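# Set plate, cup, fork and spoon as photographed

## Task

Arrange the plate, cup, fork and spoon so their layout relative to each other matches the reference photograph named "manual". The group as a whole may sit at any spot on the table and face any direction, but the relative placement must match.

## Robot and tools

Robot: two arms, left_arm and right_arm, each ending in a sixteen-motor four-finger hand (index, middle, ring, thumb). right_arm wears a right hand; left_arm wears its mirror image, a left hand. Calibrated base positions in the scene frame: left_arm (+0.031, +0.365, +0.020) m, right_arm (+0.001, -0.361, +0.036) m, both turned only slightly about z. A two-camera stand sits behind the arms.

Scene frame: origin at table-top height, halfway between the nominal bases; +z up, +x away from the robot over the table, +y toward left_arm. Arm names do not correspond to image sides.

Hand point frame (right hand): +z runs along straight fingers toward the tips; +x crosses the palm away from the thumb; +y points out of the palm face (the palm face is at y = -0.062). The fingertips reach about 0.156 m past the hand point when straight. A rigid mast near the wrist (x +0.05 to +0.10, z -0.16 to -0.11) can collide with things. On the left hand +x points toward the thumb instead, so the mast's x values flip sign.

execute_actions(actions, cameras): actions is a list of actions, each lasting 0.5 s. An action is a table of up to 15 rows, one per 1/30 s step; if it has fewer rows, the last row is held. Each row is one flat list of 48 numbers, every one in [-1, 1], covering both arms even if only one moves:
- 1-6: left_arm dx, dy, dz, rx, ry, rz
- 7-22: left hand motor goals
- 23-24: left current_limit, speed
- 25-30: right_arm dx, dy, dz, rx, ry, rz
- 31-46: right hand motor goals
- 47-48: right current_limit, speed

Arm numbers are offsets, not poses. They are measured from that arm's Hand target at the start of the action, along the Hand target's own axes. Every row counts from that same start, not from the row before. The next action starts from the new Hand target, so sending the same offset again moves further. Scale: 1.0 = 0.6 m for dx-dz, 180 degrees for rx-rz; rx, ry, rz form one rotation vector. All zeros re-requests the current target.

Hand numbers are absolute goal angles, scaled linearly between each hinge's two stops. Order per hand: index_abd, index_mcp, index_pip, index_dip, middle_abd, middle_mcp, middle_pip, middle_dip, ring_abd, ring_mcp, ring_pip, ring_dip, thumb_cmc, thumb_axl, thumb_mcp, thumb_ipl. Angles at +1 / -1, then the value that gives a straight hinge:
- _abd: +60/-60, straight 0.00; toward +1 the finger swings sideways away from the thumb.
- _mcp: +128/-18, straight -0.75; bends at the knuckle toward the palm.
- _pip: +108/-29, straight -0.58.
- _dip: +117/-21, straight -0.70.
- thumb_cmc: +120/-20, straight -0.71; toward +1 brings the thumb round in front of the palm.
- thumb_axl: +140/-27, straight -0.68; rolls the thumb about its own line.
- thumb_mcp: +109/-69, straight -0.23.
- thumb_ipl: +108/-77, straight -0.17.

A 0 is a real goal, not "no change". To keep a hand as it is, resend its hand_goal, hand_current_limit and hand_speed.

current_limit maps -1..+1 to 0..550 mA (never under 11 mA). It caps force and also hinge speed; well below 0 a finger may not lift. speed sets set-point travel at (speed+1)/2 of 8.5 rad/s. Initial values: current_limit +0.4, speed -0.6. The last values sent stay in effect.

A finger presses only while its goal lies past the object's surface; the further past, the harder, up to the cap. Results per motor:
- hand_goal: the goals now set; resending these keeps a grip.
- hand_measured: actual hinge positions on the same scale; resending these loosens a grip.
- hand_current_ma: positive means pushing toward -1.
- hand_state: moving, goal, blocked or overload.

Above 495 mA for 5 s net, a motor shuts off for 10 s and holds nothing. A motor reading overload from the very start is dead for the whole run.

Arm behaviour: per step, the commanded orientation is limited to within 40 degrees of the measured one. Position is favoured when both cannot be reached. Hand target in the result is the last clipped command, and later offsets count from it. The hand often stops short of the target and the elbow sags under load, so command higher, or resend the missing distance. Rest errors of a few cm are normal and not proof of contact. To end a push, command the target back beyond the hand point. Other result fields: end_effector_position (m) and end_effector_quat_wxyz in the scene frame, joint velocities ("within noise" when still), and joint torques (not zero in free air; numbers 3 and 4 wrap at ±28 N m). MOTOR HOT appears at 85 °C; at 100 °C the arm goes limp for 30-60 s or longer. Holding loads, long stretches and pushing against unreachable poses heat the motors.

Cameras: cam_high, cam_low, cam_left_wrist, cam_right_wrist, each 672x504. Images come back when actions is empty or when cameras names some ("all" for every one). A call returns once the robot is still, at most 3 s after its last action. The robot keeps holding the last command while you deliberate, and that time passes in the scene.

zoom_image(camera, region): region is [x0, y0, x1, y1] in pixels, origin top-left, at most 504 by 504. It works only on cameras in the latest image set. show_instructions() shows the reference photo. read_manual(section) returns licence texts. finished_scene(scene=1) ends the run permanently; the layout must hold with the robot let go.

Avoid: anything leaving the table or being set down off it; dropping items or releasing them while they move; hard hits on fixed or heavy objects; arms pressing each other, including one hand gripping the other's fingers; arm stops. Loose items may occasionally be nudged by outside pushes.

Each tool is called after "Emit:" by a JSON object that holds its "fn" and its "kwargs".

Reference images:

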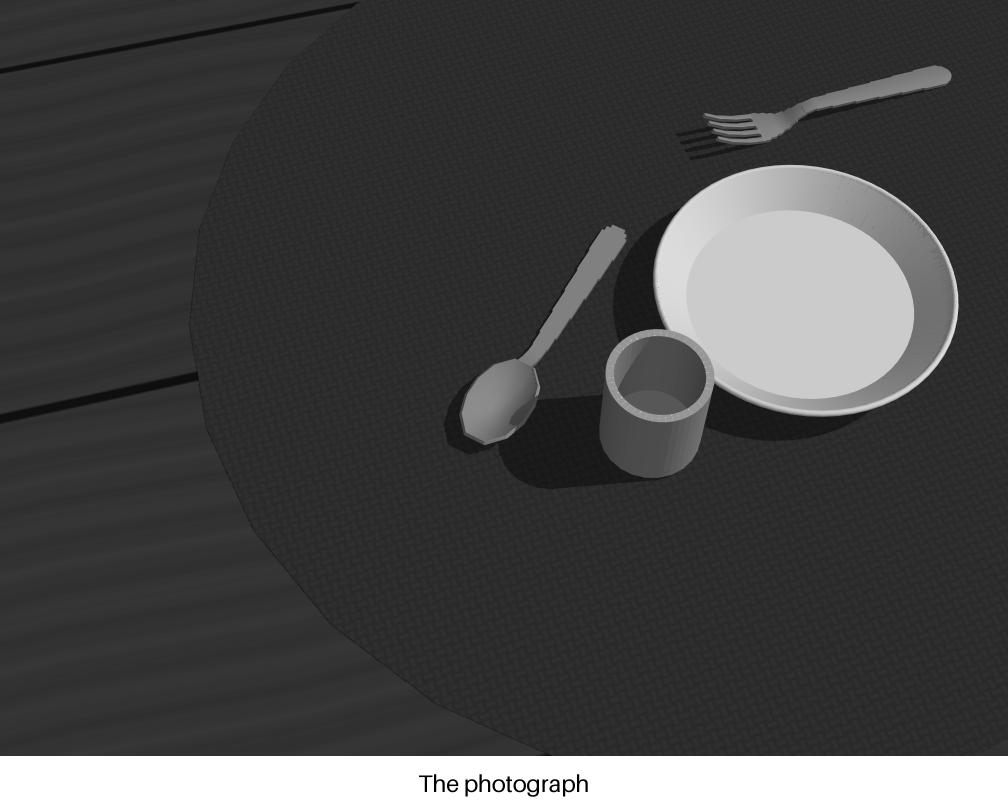

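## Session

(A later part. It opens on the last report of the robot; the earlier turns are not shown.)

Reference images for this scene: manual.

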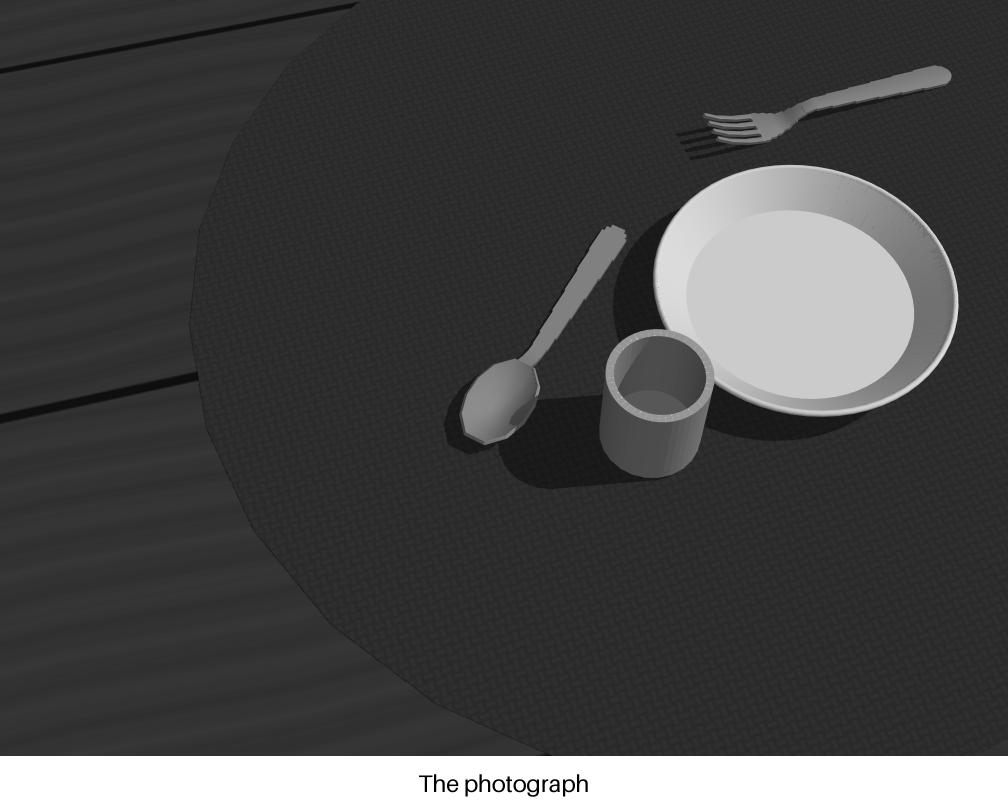

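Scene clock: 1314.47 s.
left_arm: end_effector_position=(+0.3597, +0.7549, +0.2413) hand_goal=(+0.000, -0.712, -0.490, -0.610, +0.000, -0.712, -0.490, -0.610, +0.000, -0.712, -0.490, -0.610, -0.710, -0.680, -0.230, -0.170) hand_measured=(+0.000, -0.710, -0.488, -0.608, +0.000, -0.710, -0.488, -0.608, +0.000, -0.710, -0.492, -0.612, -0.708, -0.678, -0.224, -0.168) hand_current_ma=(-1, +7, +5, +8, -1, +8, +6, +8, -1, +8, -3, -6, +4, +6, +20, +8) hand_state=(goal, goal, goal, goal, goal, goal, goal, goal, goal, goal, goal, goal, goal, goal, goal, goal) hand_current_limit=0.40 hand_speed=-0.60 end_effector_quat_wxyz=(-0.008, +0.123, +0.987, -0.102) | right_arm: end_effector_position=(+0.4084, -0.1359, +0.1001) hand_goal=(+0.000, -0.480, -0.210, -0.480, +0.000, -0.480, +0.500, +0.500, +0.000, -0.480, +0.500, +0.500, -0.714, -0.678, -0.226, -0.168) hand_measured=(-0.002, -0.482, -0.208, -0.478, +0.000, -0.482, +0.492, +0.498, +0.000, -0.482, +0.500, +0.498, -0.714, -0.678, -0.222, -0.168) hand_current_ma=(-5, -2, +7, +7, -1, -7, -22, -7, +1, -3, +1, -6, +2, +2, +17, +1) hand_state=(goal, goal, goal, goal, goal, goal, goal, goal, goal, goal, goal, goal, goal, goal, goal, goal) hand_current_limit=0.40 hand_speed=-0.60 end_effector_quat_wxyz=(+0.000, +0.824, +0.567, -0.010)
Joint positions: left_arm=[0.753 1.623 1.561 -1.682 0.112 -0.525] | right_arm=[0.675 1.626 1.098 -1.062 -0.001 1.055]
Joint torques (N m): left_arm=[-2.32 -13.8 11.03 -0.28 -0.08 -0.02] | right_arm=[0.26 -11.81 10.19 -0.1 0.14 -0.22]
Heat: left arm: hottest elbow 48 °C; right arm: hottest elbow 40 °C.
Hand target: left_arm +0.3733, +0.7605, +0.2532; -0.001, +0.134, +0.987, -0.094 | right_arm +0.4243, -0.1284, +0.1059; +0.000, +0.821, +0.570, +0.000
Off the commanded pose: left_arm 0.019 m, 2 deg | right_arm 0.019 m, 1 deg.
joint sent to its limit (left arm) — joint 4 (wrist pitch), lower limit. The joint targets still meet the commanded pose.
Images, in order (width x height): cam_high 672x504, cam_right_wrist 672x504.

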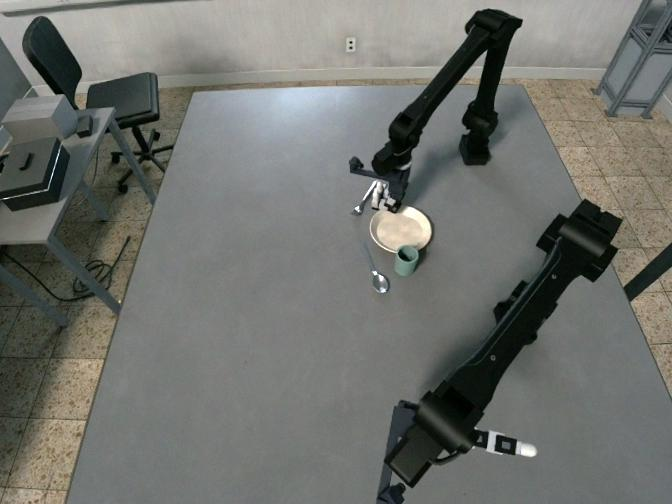

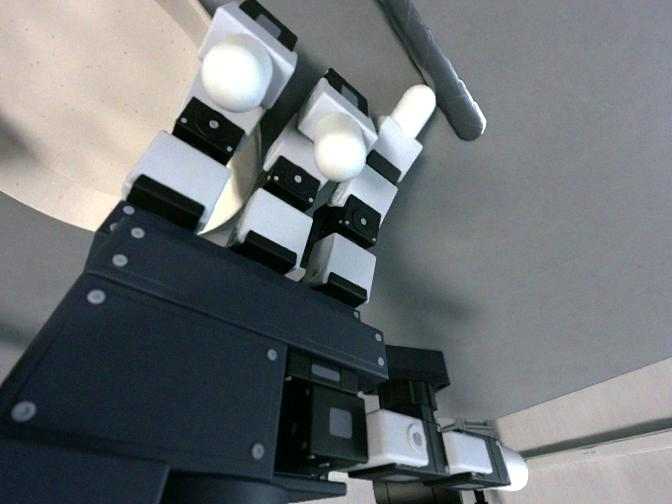

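Emit:
{"fn": "execute_actions", "kwargs": {"actions": [[[0,0,0,0,0,0,0,-0.712,-0.489,-0.609,0,-0.712,-0.489,-0.609,0,-0.712,-0.489,-0.609,-0.71,-0.68,-0.23,-0.17,0.4,-0.6,-0.0012,0.0099,0,0,0,0,0,-0.48,-0.21,-0.48,0,-0.48,0.5,0.5,0,-0.48,0.5,0.5,-0.714,-0.678,-0.226,-0.168,0.4,-0.6]]], "cameras": ["cam_high","cam_right_wrist"]}}

Emit:
{"fn": "zoom_image", "kwargs": {"camera": "cam_high", "region": [335, 165, 395, 225]}}

Scene clock: 1317.90 s.
left_arm: end_effector_position=(+0.3597, +0.7549, +0.2413) hand_goal=(+0.000, -0.712, -0.490, -0.610, +0.000, -0.712, -0.490, -0.610, +0.000, -0.712, -0.490, -0.610, -0.710, -0.680, -0.230, -0.170) hand_measured=(+0.000, -0.710, -0.488, -0.608, +0.000, -0.710, -0.488, -0.608, +0.000, -0.710, -0.492, -0.612, -0.708, -0.678, -0.224, -0.168) hand_current_ma=(-1, +7, +5, +8, -1, +8, +6, +8, -1, +8, -3, -6, +4, +6, +20, +8) hand_state=(goal, goal, goal, goal, goal, goal, goal, goal, goal, goal, goal, goal, goal, goal, goal, goal) hand_current_limit=0.40 hand_speed=-0.60 end_effector_quat_wxyz=(-0.008, +0.123, +0.987, -0.102) | right_arm: end_effector_position=(+0.4105, -0.1371, +0.1011) hand_goal=(+0.000, -0.480, -0.210, -0.480, +0.000, -0.480, +0.500, +0.500, +0.000, -0.480, +0.500, +0.500, -0.714, -0.678, -0.226, -0.168) hand_measured=(-0.004, -0.488, -0.208, -0.478, +0.000, -0.482, +0.492, +0.498, +0.000, -0.482, +0.500, +0.498, -0.714, -0.678, -0.222, -0.168) hand_current_ma=(-7, -29, +5, +7, -1, -7, -22, -7, +1, -3, +1, -6, +2, +2, +17, +1) hand_state=(goal, goal, goal, goal, goal, goal, goal, goal, goal, goal, goal, goal, goal, goal, goal, goal) hand_current_limit=0.40 hand_speed=-0.60 end_effector_quat_wxyz=(+0.000, +0.824, +0.567, -0.010)
Joint positions: left_arm=[0.753 1.623 1.561 -1.682 0.112 -0.525] | right_arm=[0.67 1.627 1.103 -1.066 -0.002 1.05]
Joint torques (N m): left_arm=[-2.9 -14.15 11.08 -0.16 -0.09 0.03] | right_arm=[-0.26 -11.52 10.28 -0.01 0.15 -0.28]
Heat: left arm: hottest elbow 48 °C; right arm: hottest elbow 40 °C.
Hand target: left_arm +0.3733, +0.7605, +0.2532; -0.001, +0.134, +0.987, -0.094 | right_arm +0.4297, -0.1312, +0.1060; +0.000, +0.821, +0.570, +0.000
Off the commanded pose: left_arm 0.019 m, 2 deg | right_arm 0.021 m, 1 deg.
joint sent to its limit (left arm) — joint 4 (wrist pitch), lower limit. The joint targets still meet the commanded pose.
Images, in order (width x height): cam_high 672x504, cam_right_wrist 672x504.

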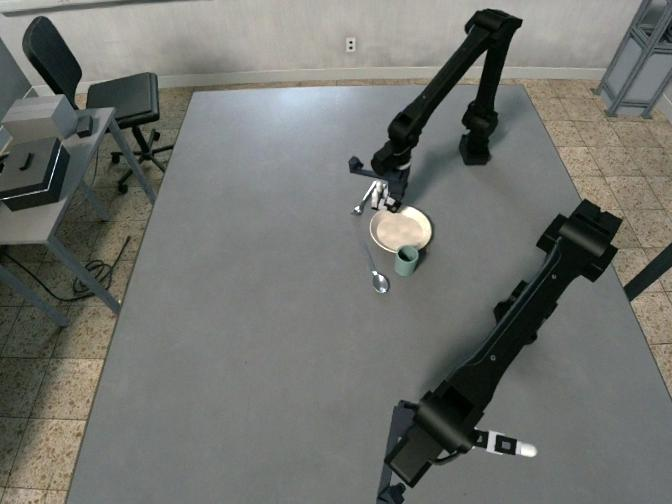

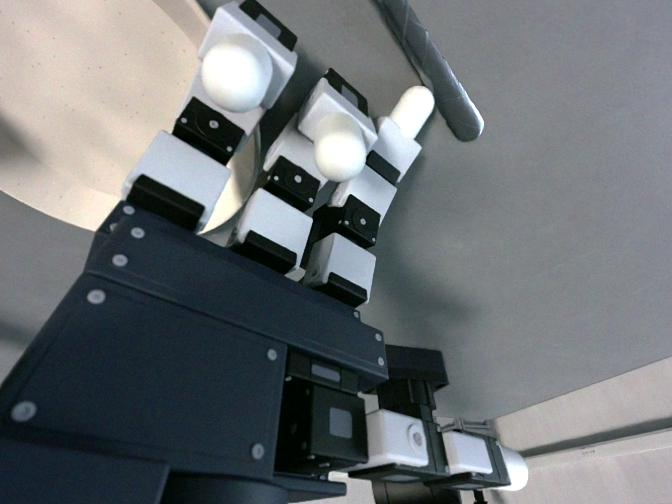

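Scaled by 8.400 from the camera's 672x504 image, which has a finer 960x720 frame.

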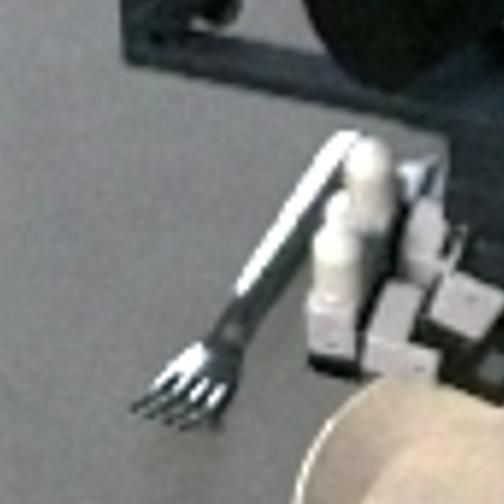

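Emit:
{"fn": "execute_actions", "kwargs": {"actions": [[[0,0,0,0,0,0,0,-0.712,-0.489,-0.609,0,-0.712,-0.489,-0.609,0,-0.712,-0.489,-0.609,-0.71,-0.68,-0.23,-0.17,0.4,-0.6,-0.0012,0.0099,0,0,0,0,0,-0.48,-0.21,-0.48,0,-0.48,0.5,0.5,0,-0.48,0.5,0.5,-0.714,-0.678,-0.226,-0.168,0.4,-0.6]]], "cameras": ["cam_high","cam_right_wrist"]}}

Emit:
{"fn": "zoom_image", "kwargs": {"camera": "cam_high", "region": [335, 165, 395, 225]}}

Scene clock: 1324.87 s.
left_arm: end_effector_position=(+0.3597, +0.7549, +0.2413) hand_goal=(+0.000, -0.712, -0.490, -0.610, +0.000, -0.712, -0.490, -0.610, +0.000, -0.712, -0.490, -0.610, -0.710, -0.680, -0.230, -0.170) hand_measured=(+0.000, -0.710, -0.488, -0.608, +0.000, -0.710, -0.488, -0.608, +0.000, -0.710, -0.492, -0.612, -0.708, -0.678, -0.224, -0.168) hand_current_ma=(-1, +7, +5, +8, -1, +8, +6, +8, -1, +8, -3, -6, +4, +6, +20, +8) hand_state=(goal, goal, goal, goal, goal, goal, goal, goal, goal, goal, goal, goal, goal, goal, goal, goal) hand_current_limit=0.40 hand_speed=-0.60 end_effector_quat_wxyz=(-0.008, +0.123, +0.987, -0.102) | right_arm: end_effector_position=(+0.4163, -0.1397, +0.1016) hand_goal=(+0.000, -0.480, -0.210, -0.480, +0.000, -0.480, +0.500, +0.500, +0.000, -0.480, +0.500, +0.500, -0.714, -0.678, -0.226, -0.168) hand_measured=(-0.002, -0.492, -0.208, -0.478, +0.000, -0.482, +0.492, +0.498, +0.000, -0.482, +0.500, +0.498, -0.714, -0.678, -0.222, -0.168) hand_current_ma=(-5, -42, +3, +7, -1, -7, -22, -7, +1, -3, +1, -6, +2, +2, +17, +1) hand_state=(goal, goal, goal, goal, goal, goal, goal, goal, goal, goal, goal, goal, goal, goal, goal, goal) hand_current_limit=0.40 hand_speed=-0.60 end_effector_quat_wxyz=(-0.001, +0.824, +0.567, -0.010)
Joint positions: left_arm=[0.753 1.623 1.561 -1.682 0.112 -0.525] | right_arm=[0.656 1.633 1.112 -1.07 -0.004 1.037]
Joint torques (N m): left_arm=[-2.08 -13.68 11.32 -0.29 -0.05 0.09] | right_arm=[0.38 -11.16 10.1 0.18 0.23 -0.28]
Heat: left arm: hottest elbow 49 °C; right arm: hottest elbow 40 °C.
Hand target: left_arm +0.3733, +0.7605, +0.2532; -0.001, +0.134, +0.987, -0.094 | right_arm +0.4351, -0.1340, +0.1060; +0.000, +0.821, +0.570, +0.000
Off the commanded pose: left_arm 0.019 m, 2 deg | right_arm 0.020 m, 1 deg.
joint sent to its limit (left arm) — joint 4 (wrist pitch), lower limit. The joint targets still meet the commanded pose.
Images, in order (width x height): cam_high 672x504, cam_right_wrist 672x504.

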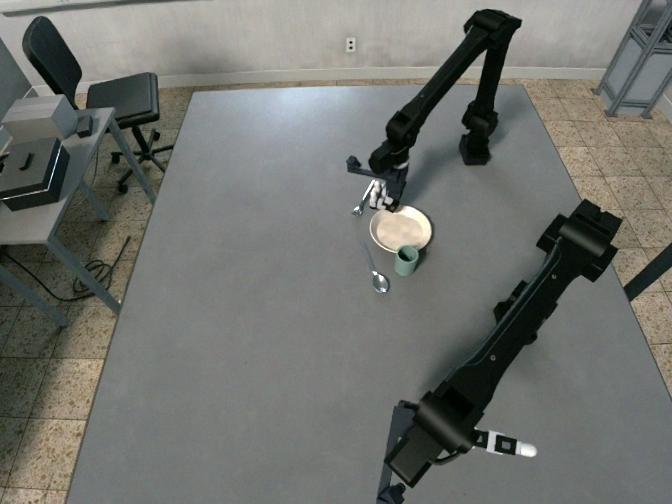

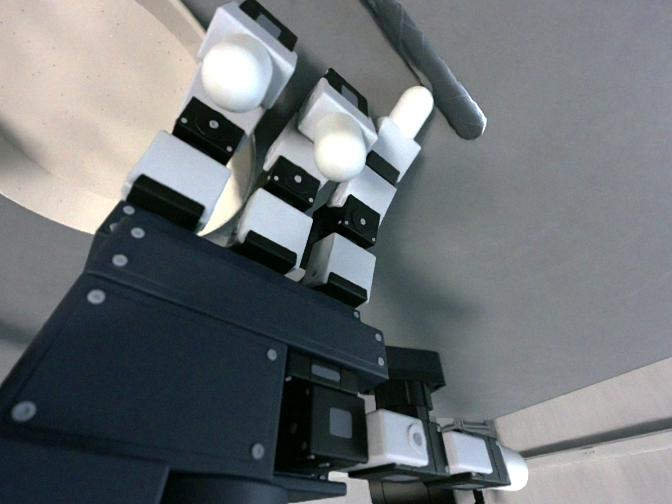

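Scaled by 8.400 from the camera's 672x504 image, which has a finer 960x720 frame.

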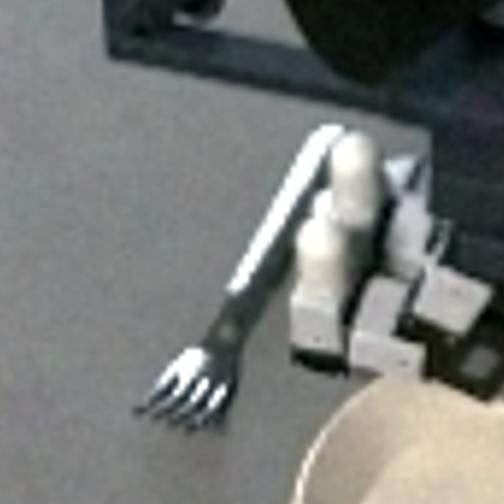

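Emit:
{"fn": "execute_actions", "kwargs": {"actions": [[[0,0,0,0,0,0,0,-0.712,-0.489,-0.609,0,-0.712,-0.489,-0.609,0,-0.712,-0.489,-0.609,-0.71,-0.68,-0.23,-0.17,0.4,-0.6,0.0025,-0.0165,0,0,0,0,0,-0.48,-0.21,-0.48,0,-0.48,0.5,0.5,0,-0.48,0.5,0.5,-0.714,-0.678,-0.226,-0.168,0.4,-0.6]],[[0,0,0,0,0,0,0,-0.712,-0.489,-0.609,0,-0.712,-0.489,-0.609,0,-0.712,-0.489,-0.609,-0.71,-0.68,-0.23,-0.17,0.4,-0.6,0.0025,-0.0165,0,0,0,0,0,-0.48,-0.21,-0.48,0,-0.48,0.5,0.5,0,-0.48,0.5,0.5,-0.714,-0.678,-0.226,-0.168,0.4,-0.6]]], "cameras": ["cam_high","cam_right_wrist"]}}

Emit:
{"fn": "zoom_image", "kwargs": {"camera": "cam_high", "region": [335, 165, 395, 225]}}

Scene clock: 1330.20 s.
left_arm: end_effector_position=(+0.3597, +0.7549, +0.2413) hand_goal=(+0.000, -0.712, -0.490, -0.610, +0.000, -0.712, -0.490, -0.610, +0.000, -0.712, -0.490, -0.610, -0.710, -0.680, -0.230, -0.170) hand_measured=(+0.000, -0.710, -0.488, -0.608, +0.000, -0.710, -0.488, -0.608, +0.000, -0.710, -0.492, -0.612, -0.708, -0.678, -0.224, -0.168) hand_current_ma=(-1, +7, +5, +8, -1, +8, +6, +8, -1, +8, -3, -6, +4, +6, +20, +8) hand_state=(goal, goal, goal, goal, goal, goal, goal, goal, goal, goal, goal, goal, goal, goal, goal, goal) hand_current_limit=0.40 hand_speed=-0.60 end_effector_quat_wxyz=(-0.008, +0.123, +0.987, -0.102) | right_arm: end_effector_position=(+0.4128, -0.1338, +0.1017) hand_goal=(+0.000, -0.480, -0.210, -0.480, +0.000, -0.480, +0.500, +0.500, +0.000, -0.480, +0.500, +0.500, -0.714, -0.678, -0.226, -0.168) hand_measured=(-0.002, -0.490, -0.208, -0.478, +0.000, -0.482, +0.492, +0.498, +0.000, -0.482, +0.500, +0.498, -0.714, -0.678, -0.222, -0.168) hand_current_ma=(-6, -30, +3, +7, -1, -7, -22, -7, +1, -3, +1, -6, +2, +2, +17, +1) hand_state=(goal, goal, goal, goal, goal, goal, goal, goal, goal, goal, goal, goal, goal, goal, goal, goal) hand_current_limit=0.40 hand_speed=-0.60 end_effector_quat_wxyz=(+0.000, +0.821, +0.572, -0.010)
Joint positions: left_arm=[0.753 1.623 1.561 -1.682 0.112 -0.525] | right_arm=[0.671 1.633 1.112 -1.07 -0.002 1.04]
Joint torques (N m): left_arm=[-2.67 -14.27 11.19 -0.18 -0.03 -0.01] | right_arm=[1.67 -13.04 8.43 0.34 0.13 0.11]
Heat: left arm: hottest elbow 49 °C; right arm: hottest elbow 40 °C.
Hand target: left_arm +0.3733, +0.7605, +0.2532; -0.001, +0.134, +0.987, -0.094 | right_arm +0.4176, -0.1243, +0.1060; +0.000, +0.821, +0.570, +0.000
Off the commanded pose: left_arm 0.019 m, 2 deg | right_arm 0.011 m, 1 deg.
joint sent to its limit (left arm) — joint 4 (wrist pitch), lower limit. The joint targets still meet the commanded pose.
Images, in order (width x height): cam_high 672x504, cam_right_wrist 672x504.

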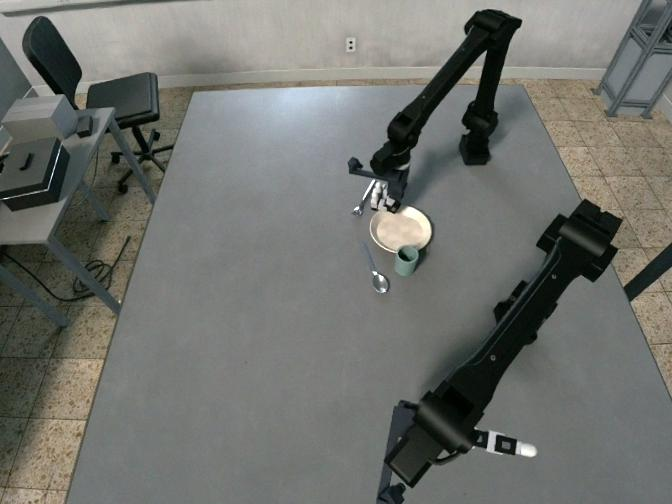

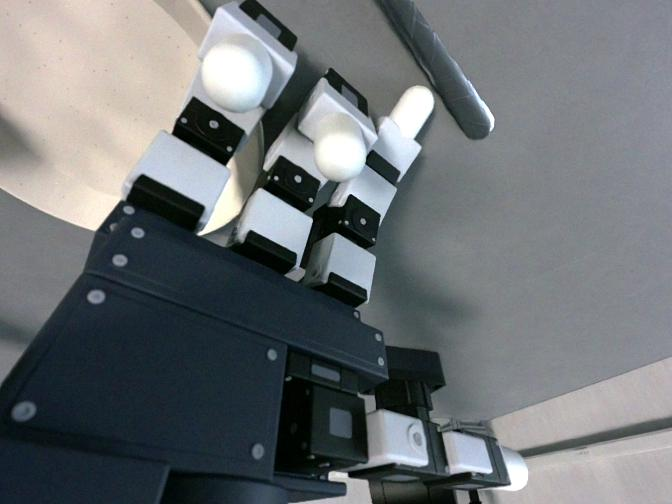

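Scaled by 8.400 from the camera's 672x504 image, which has a finer 960x720 frame.

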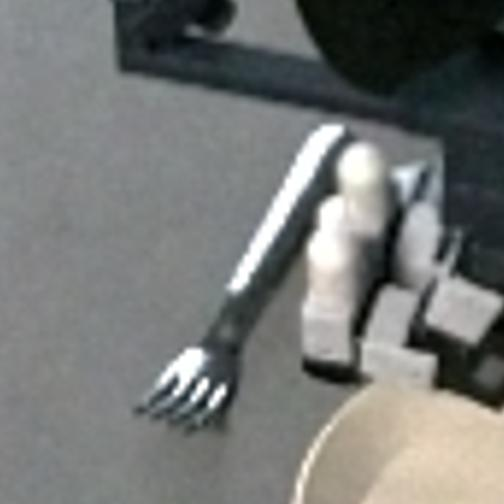

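Emit:
{"fn": "zoom_image", "kwargs": {"camera": "cam_high", "region": [345, 175, 385, 215]}}

Scaled by 12.600 from the camera's 672x504 image, which has a finer 960x720 frame.

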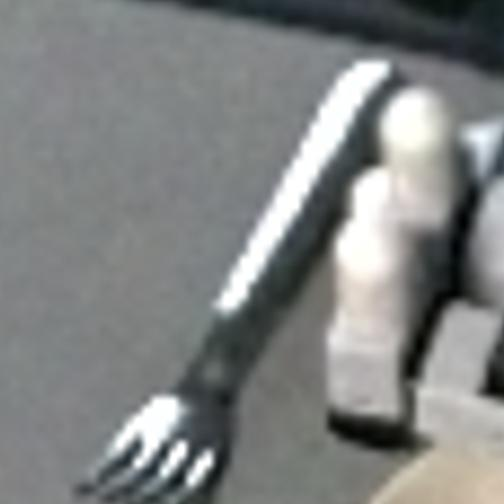

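Emit:
{"fn": "execute_actions", "kwargs": {"actions": [[[0,0,0,0,0,0,0,-0.712,-0.489,-0.609,0,-0.712,-0.489,-0.609,0,-0.712,-0.489,-0.609,-0.71,-0.68,-0.23,-0.17,0.4,-0.6,0.002,-0.01,0,0,0,0,0,-0.48,-0.21,-0.48,0,-0.48,0.5,0.5,0,-0.48,0.5,0.5,-0.714,-0.678,-0.226,-0.168,0.4,-0.6]],[[0,0,0,0,0,0,0,-0.712,-0.489,-0.609,0,-0.712,-0.489,-0.609,0,-0.712,-0.489,-0.609,-0.71,-0.68,-0.23,-0.17,0.4,-0.6,0,0,-0.06,0,0,0,0,-0.48,-0.21,-0.48,0,-0.48,0.5,0.5,0,-0.48,0.5,0.5,-0.714,-0.678,-0.226,-0.168,0.4,-0.6]],[[0,0,0,0,0,0,0,-0.712,-0.489,-0.609,0,-0.712,-0.489,-0.609,0,-0.712,-0.489,-0.609,-0.71,-0.68,-0.23,-0.17,0.4,-0.6,0,0,-0.07,0,0,0,0,-0.48,-0.21,-0.48,0,-0.48,0.5,0.5,0,-0.48,0.5,0.5,-0.714,-0.678,-0.226,-0.168,0.4,-0.6]]], "cameras": ["cam_high","cam_right_wrist"]}}

Emit:
{"fn": "zoom_image", "kwargs": {"camera": "cam_high", "region": [335, 165, 395, 225]}}

Scene clock: 1348.10 s.
left_arm: end_effector_position=(+0.3597, +0.7549, +0.2413) hand_goal=(+0.000, -0.712, -0.490, -0.610, +0.000, -0.712, -0.490, -0.610, +0.000, -0.712, -0.490, -0.610, -0.710, -0.680, -0.230, -0.170) hand_measured=(+0.000, -0.710, -0.488, -0.608, +0.000, -0.710, -0.488, -0.608, +0.000, -0.710, -0.492, -0.612, -0.708, -0.678, -0.224, -0.168) hand_current_ma=(-1, +7, +5, +8, -1, +8, +6, +8, -1, +8, -3, -6, +4, +6, +20, +8) hand_state=(goal, goal, goal, goal, goal, goal, goal, goal, goal, goal, goal, goal, goal, goal, goal, goal) hand_current_limit=0.40 hand_speed=-0.60 end_effector_quat_wxyz=(-0.008, +0.123, +0.987, -0.102) | right_arm: end_effector_position=(+0.4053, -0.1335, +0.1636) hand_goal=(+0.000, -0.480, -0.210, -0.480, +0.000, -0.480, +0.500, +0.500, +0.000, -0.480, +0.500, +0.500, -0.714, -0.678, -0.226, -0.168) hand_measured=(-0.002, -0.488, -0.208, -0.478, +0.000, -0.482, +0.492, +0.498, +0.000, -0.482, +0.500, +0.498, -0.714, -0.678, -0.222, -0.168) hand_current_ma=(-5, -26, +3, +7, -1, -7, -22, -7, +1, -3, +1, -6, +2, +2, +17, +1) hand_state=(goal, goal, goal, goal, goal, goal, goal, goal, goal, goal, goal, goal, goal, goal, goal, goal) hand_current_limit=0.40 hand_speed=-0.60 end_effector_quat_wxyz=(+0.002, +0.821, +0.571, -0.022)
Joint positions: left_arm=[0.753 1.623 1.561 -1.682 0.112 -0.525] | right_arm=[0.683 1.564 1.207 -1.258 -0.001 1.054]
Joint torques (N m): left_arm=[-3.19 -13.33 11.11 -0.23 0 0.01] | right_arm=[1.73 -14.04 10.5 -0.35 0.11 0.09]
Heat: left arm: hottest elbow 49 °C; right arm: hottest elbow 40 °C.
Hand target: left_arm +0.3733, +0.7605, +0.2532; -0.001, +0.134, +0.987, -0.094 | right_arm +0.4123, -0.1210, +0.1840; +0.000, +0.821, +0.570, +0.000
Off the commanded pose: left_arm 0.019 m, 2 deg | right_arm 0.025 m, 3 deg.
joint sent to its limit (left arm) — joint 4 (wrist pitch), lower limit. The joint targets still meet the commanded pose.
Images, in order (width x height): cam_high 672x504, cam_right_wrist 672x504.

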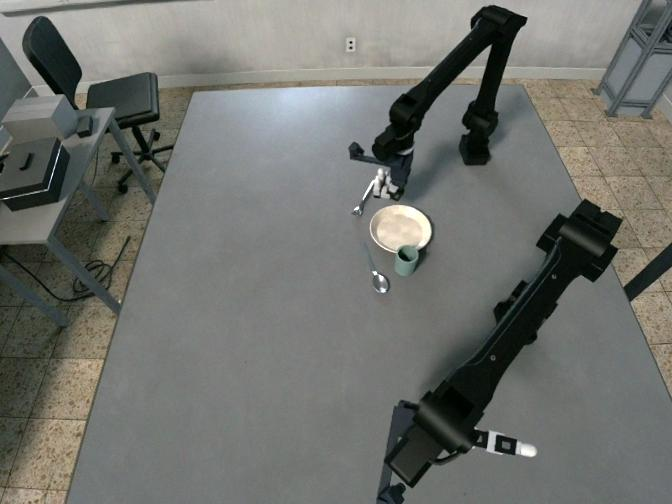

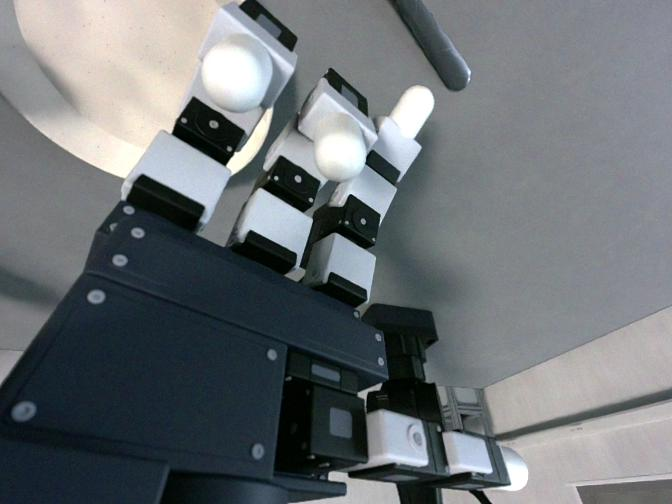

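Scaled by 8.400 from the camera's 672x504 image, which has a finer 960x720 frame.

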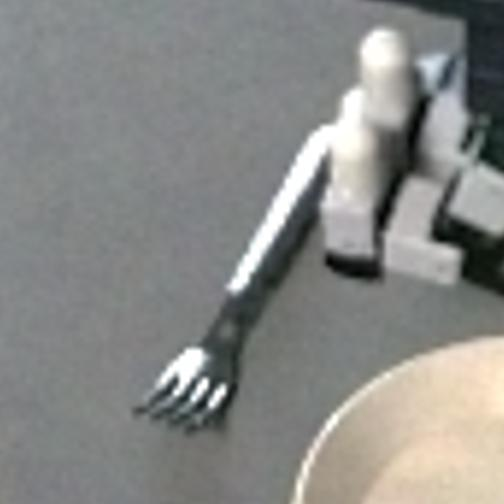

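Emit:
{"fn": "execute_actions", "kwargs": {"actions": [[[0,0,0,0,0,0,0,-0.712,-0.489,-0.609,0,-0.712,-0.489,-0.609,0,-0.712,-0.489,-0.609,-0.71,-0.68,-0.23,-0.17,0.4,-0.6,0,0,-0.08,0,0,0,0,-0.48,-0.21,-0.48,0,-0.48,0.5,0.5,0,-0.48,0.5,0.5,-0.714,-0.678,-0.226,-0.168,0.4,-0.6]],[[0,0,0,0,0,0,0,-0.712,-0.489,-0.609,0,-0.712,-0.489,-0.609,0,-0.712,-0.489,-0.609,-0.71,-0.68,-0.23,-0.17,0.4,-0.6,-0.09,-0.04,-0.04,0,0,0,0,-0.48,-0.21,-0.48,0,-0.48,0.5,0.5,0,-0.48,0.5,0.5,-0.714,-0.678,-0.226,-0.168,0.4,-0.6]],[[0,0,0,0,0,0,0,-0.712,-0.489,-0.609,0,-0.712,-0.489,-0.609,0,-0.712,-0.489,-0.609,-0.71,-0.68,-0.23,-0.17,0.4,-0.6,-0.12,-0.05,0,0,0,0,0,-0.48,-0.21,-0.48,0,-0.48,0.5,0.5,0,-0.48,0.5,0.5,-0.714,-0.678,-0.226,-0.168,0.4,-0.6]]], "cameras": ["cam_high"]}}

Emit:
{"fn": "zoom_image", "kwargs": {"camera": "cam_high", "region": [335, 165, 395, 225]}}

Emit:
{"fn": "zoom_image", "kwargs": {"camera": "cam_high", "region": [330, 170, 450, 310]}}

Scene clock: 1355.30 s.
left_arm: end_effector_position=(+0.3597, +0.7549, +0.2413) hand_goal=(+0.000, -0.712, -0.490, -0.610, +0.000, -0.712, -0.490, -0.610, +0.000, -0.712, -0.490, -0.610, -0.710, -0.680, -0.230, -0.170) hand_measured=(+0.000, -0.710, -0.488, -0.608, +0.000, -0.710, -0.488, -0.608, +0.000, -0.710, -0.492, -0.612, -0.708, -0.678, -0.224, -0.168) hand_current_ma=(-1, +7, +5, +8, -1, +8, +6, +8, -1, +8, -3, -6, +4, +6, +20, +8) hand_state=(goal, goal, goal, goal, goal, goal, goal, goal, goal, goal, goal, goal, goal, goal, goal, goal) hand_current_limit=0.40 hand_speed=-0.60 end_effector_quat_wxyz=(-0.008, +0.123, +0.987, -0.102) | right_arm: end_effector_position=(+0.3151, -0.2180, +0.2507) hand_goal=(+0.000, -0.480, -0.210, -0.480, +0.000, -0.480, +0.500, +0.500, +0.000, -0.480, +0.500, +0.500, -0.714, -0.678, -0.226, -0.168) hand_measured=(+0.000, -0.484, -0.210, -0.478, +0.000, -0.482, +0.492, +0.498, +0.000, -0.482, +0.500, +0.498, -0.712, -0.678, -0.222, -0.168) hand_current_ma=(-2, -12, +2, +6, -1, -7, -20, -7, +1, -8, +0, -6, +3, +2, +17, +1) hand_state=(goal, goal, goal, goal, goal, goal, goal, goal, goal, goal, goal, goal, goal, goal, goal, goal) hand_current_limit=0.40 hand_speed=-0.60 end_effector_quat_wxyz=(+0.000, +0.823, +0.569, -0.004)
Joint positions: left_arm=[0.753 1.623 1.561 -1.682 0.112 -0.525] | right_arm=[0.662 1.161 1.05 -1.467 0 1.039]
Joint torques (N m): left_arm=[-2.67 -13.74 10.97 0.01 -0.05 0.01] | right_arm=[0.44 -7.59 8.68 -0.31 0.1 -0.17]
Heat: left arm: hottest elbow 49 °C; right arm: hottest elbow 41 °C.
Hand target: left_arm +0.3733, +0.7605, +0.2532; -0.001, +0.134, +0.987, -0.094 | right_arm +0.3178, -0.2201, +0.2560; +0.000, +0.821, +0.570, +0.000
Off the commanded pose: left_arm 0.019 m, 2 deg | right_arm 0.006 m, 0 deg.
joint sent to its limit (left arm) — joint 4 (wrist pitch), lower limit. The joint targets still meet the commanded pose.
Images, in order (width x height): cam_high 672x504.

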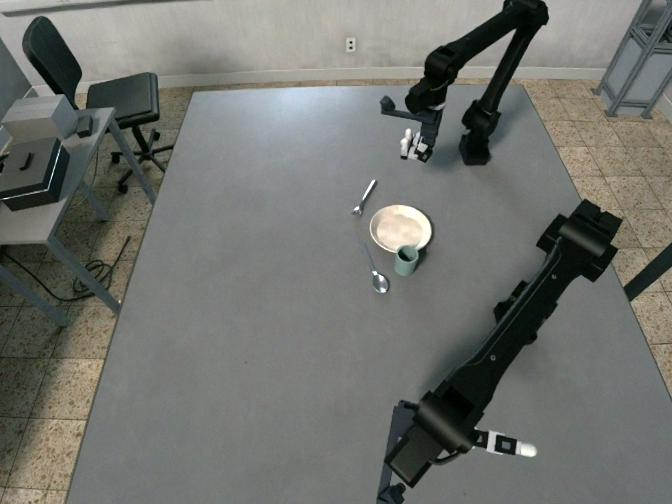

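Scaled by 8.400 from the camera's 672x504 image, which has a finer 960x720 frame.

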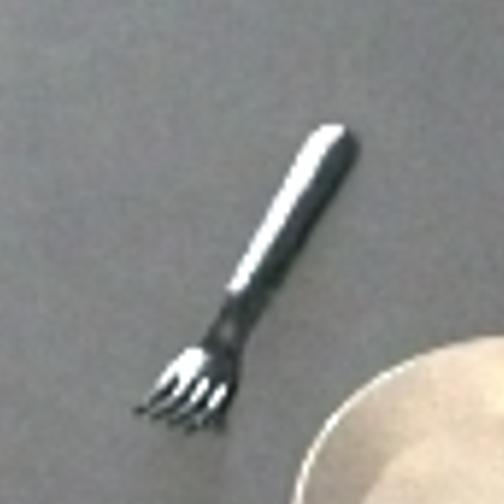

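Scaled by 3.600 from the camera's 672x504 image, which has a finer 960x720 frame.

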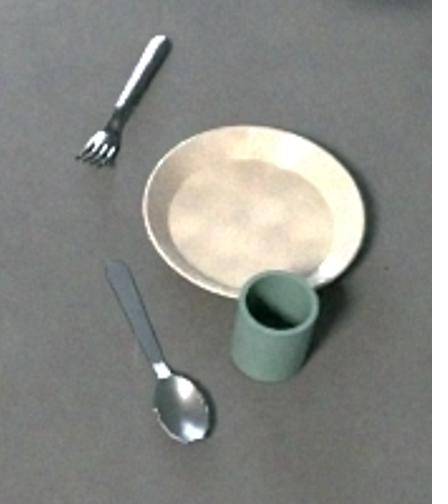

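Emit:
{"fn": "finished_scene", "kwargs": {}}

The scene is finished: the task was done.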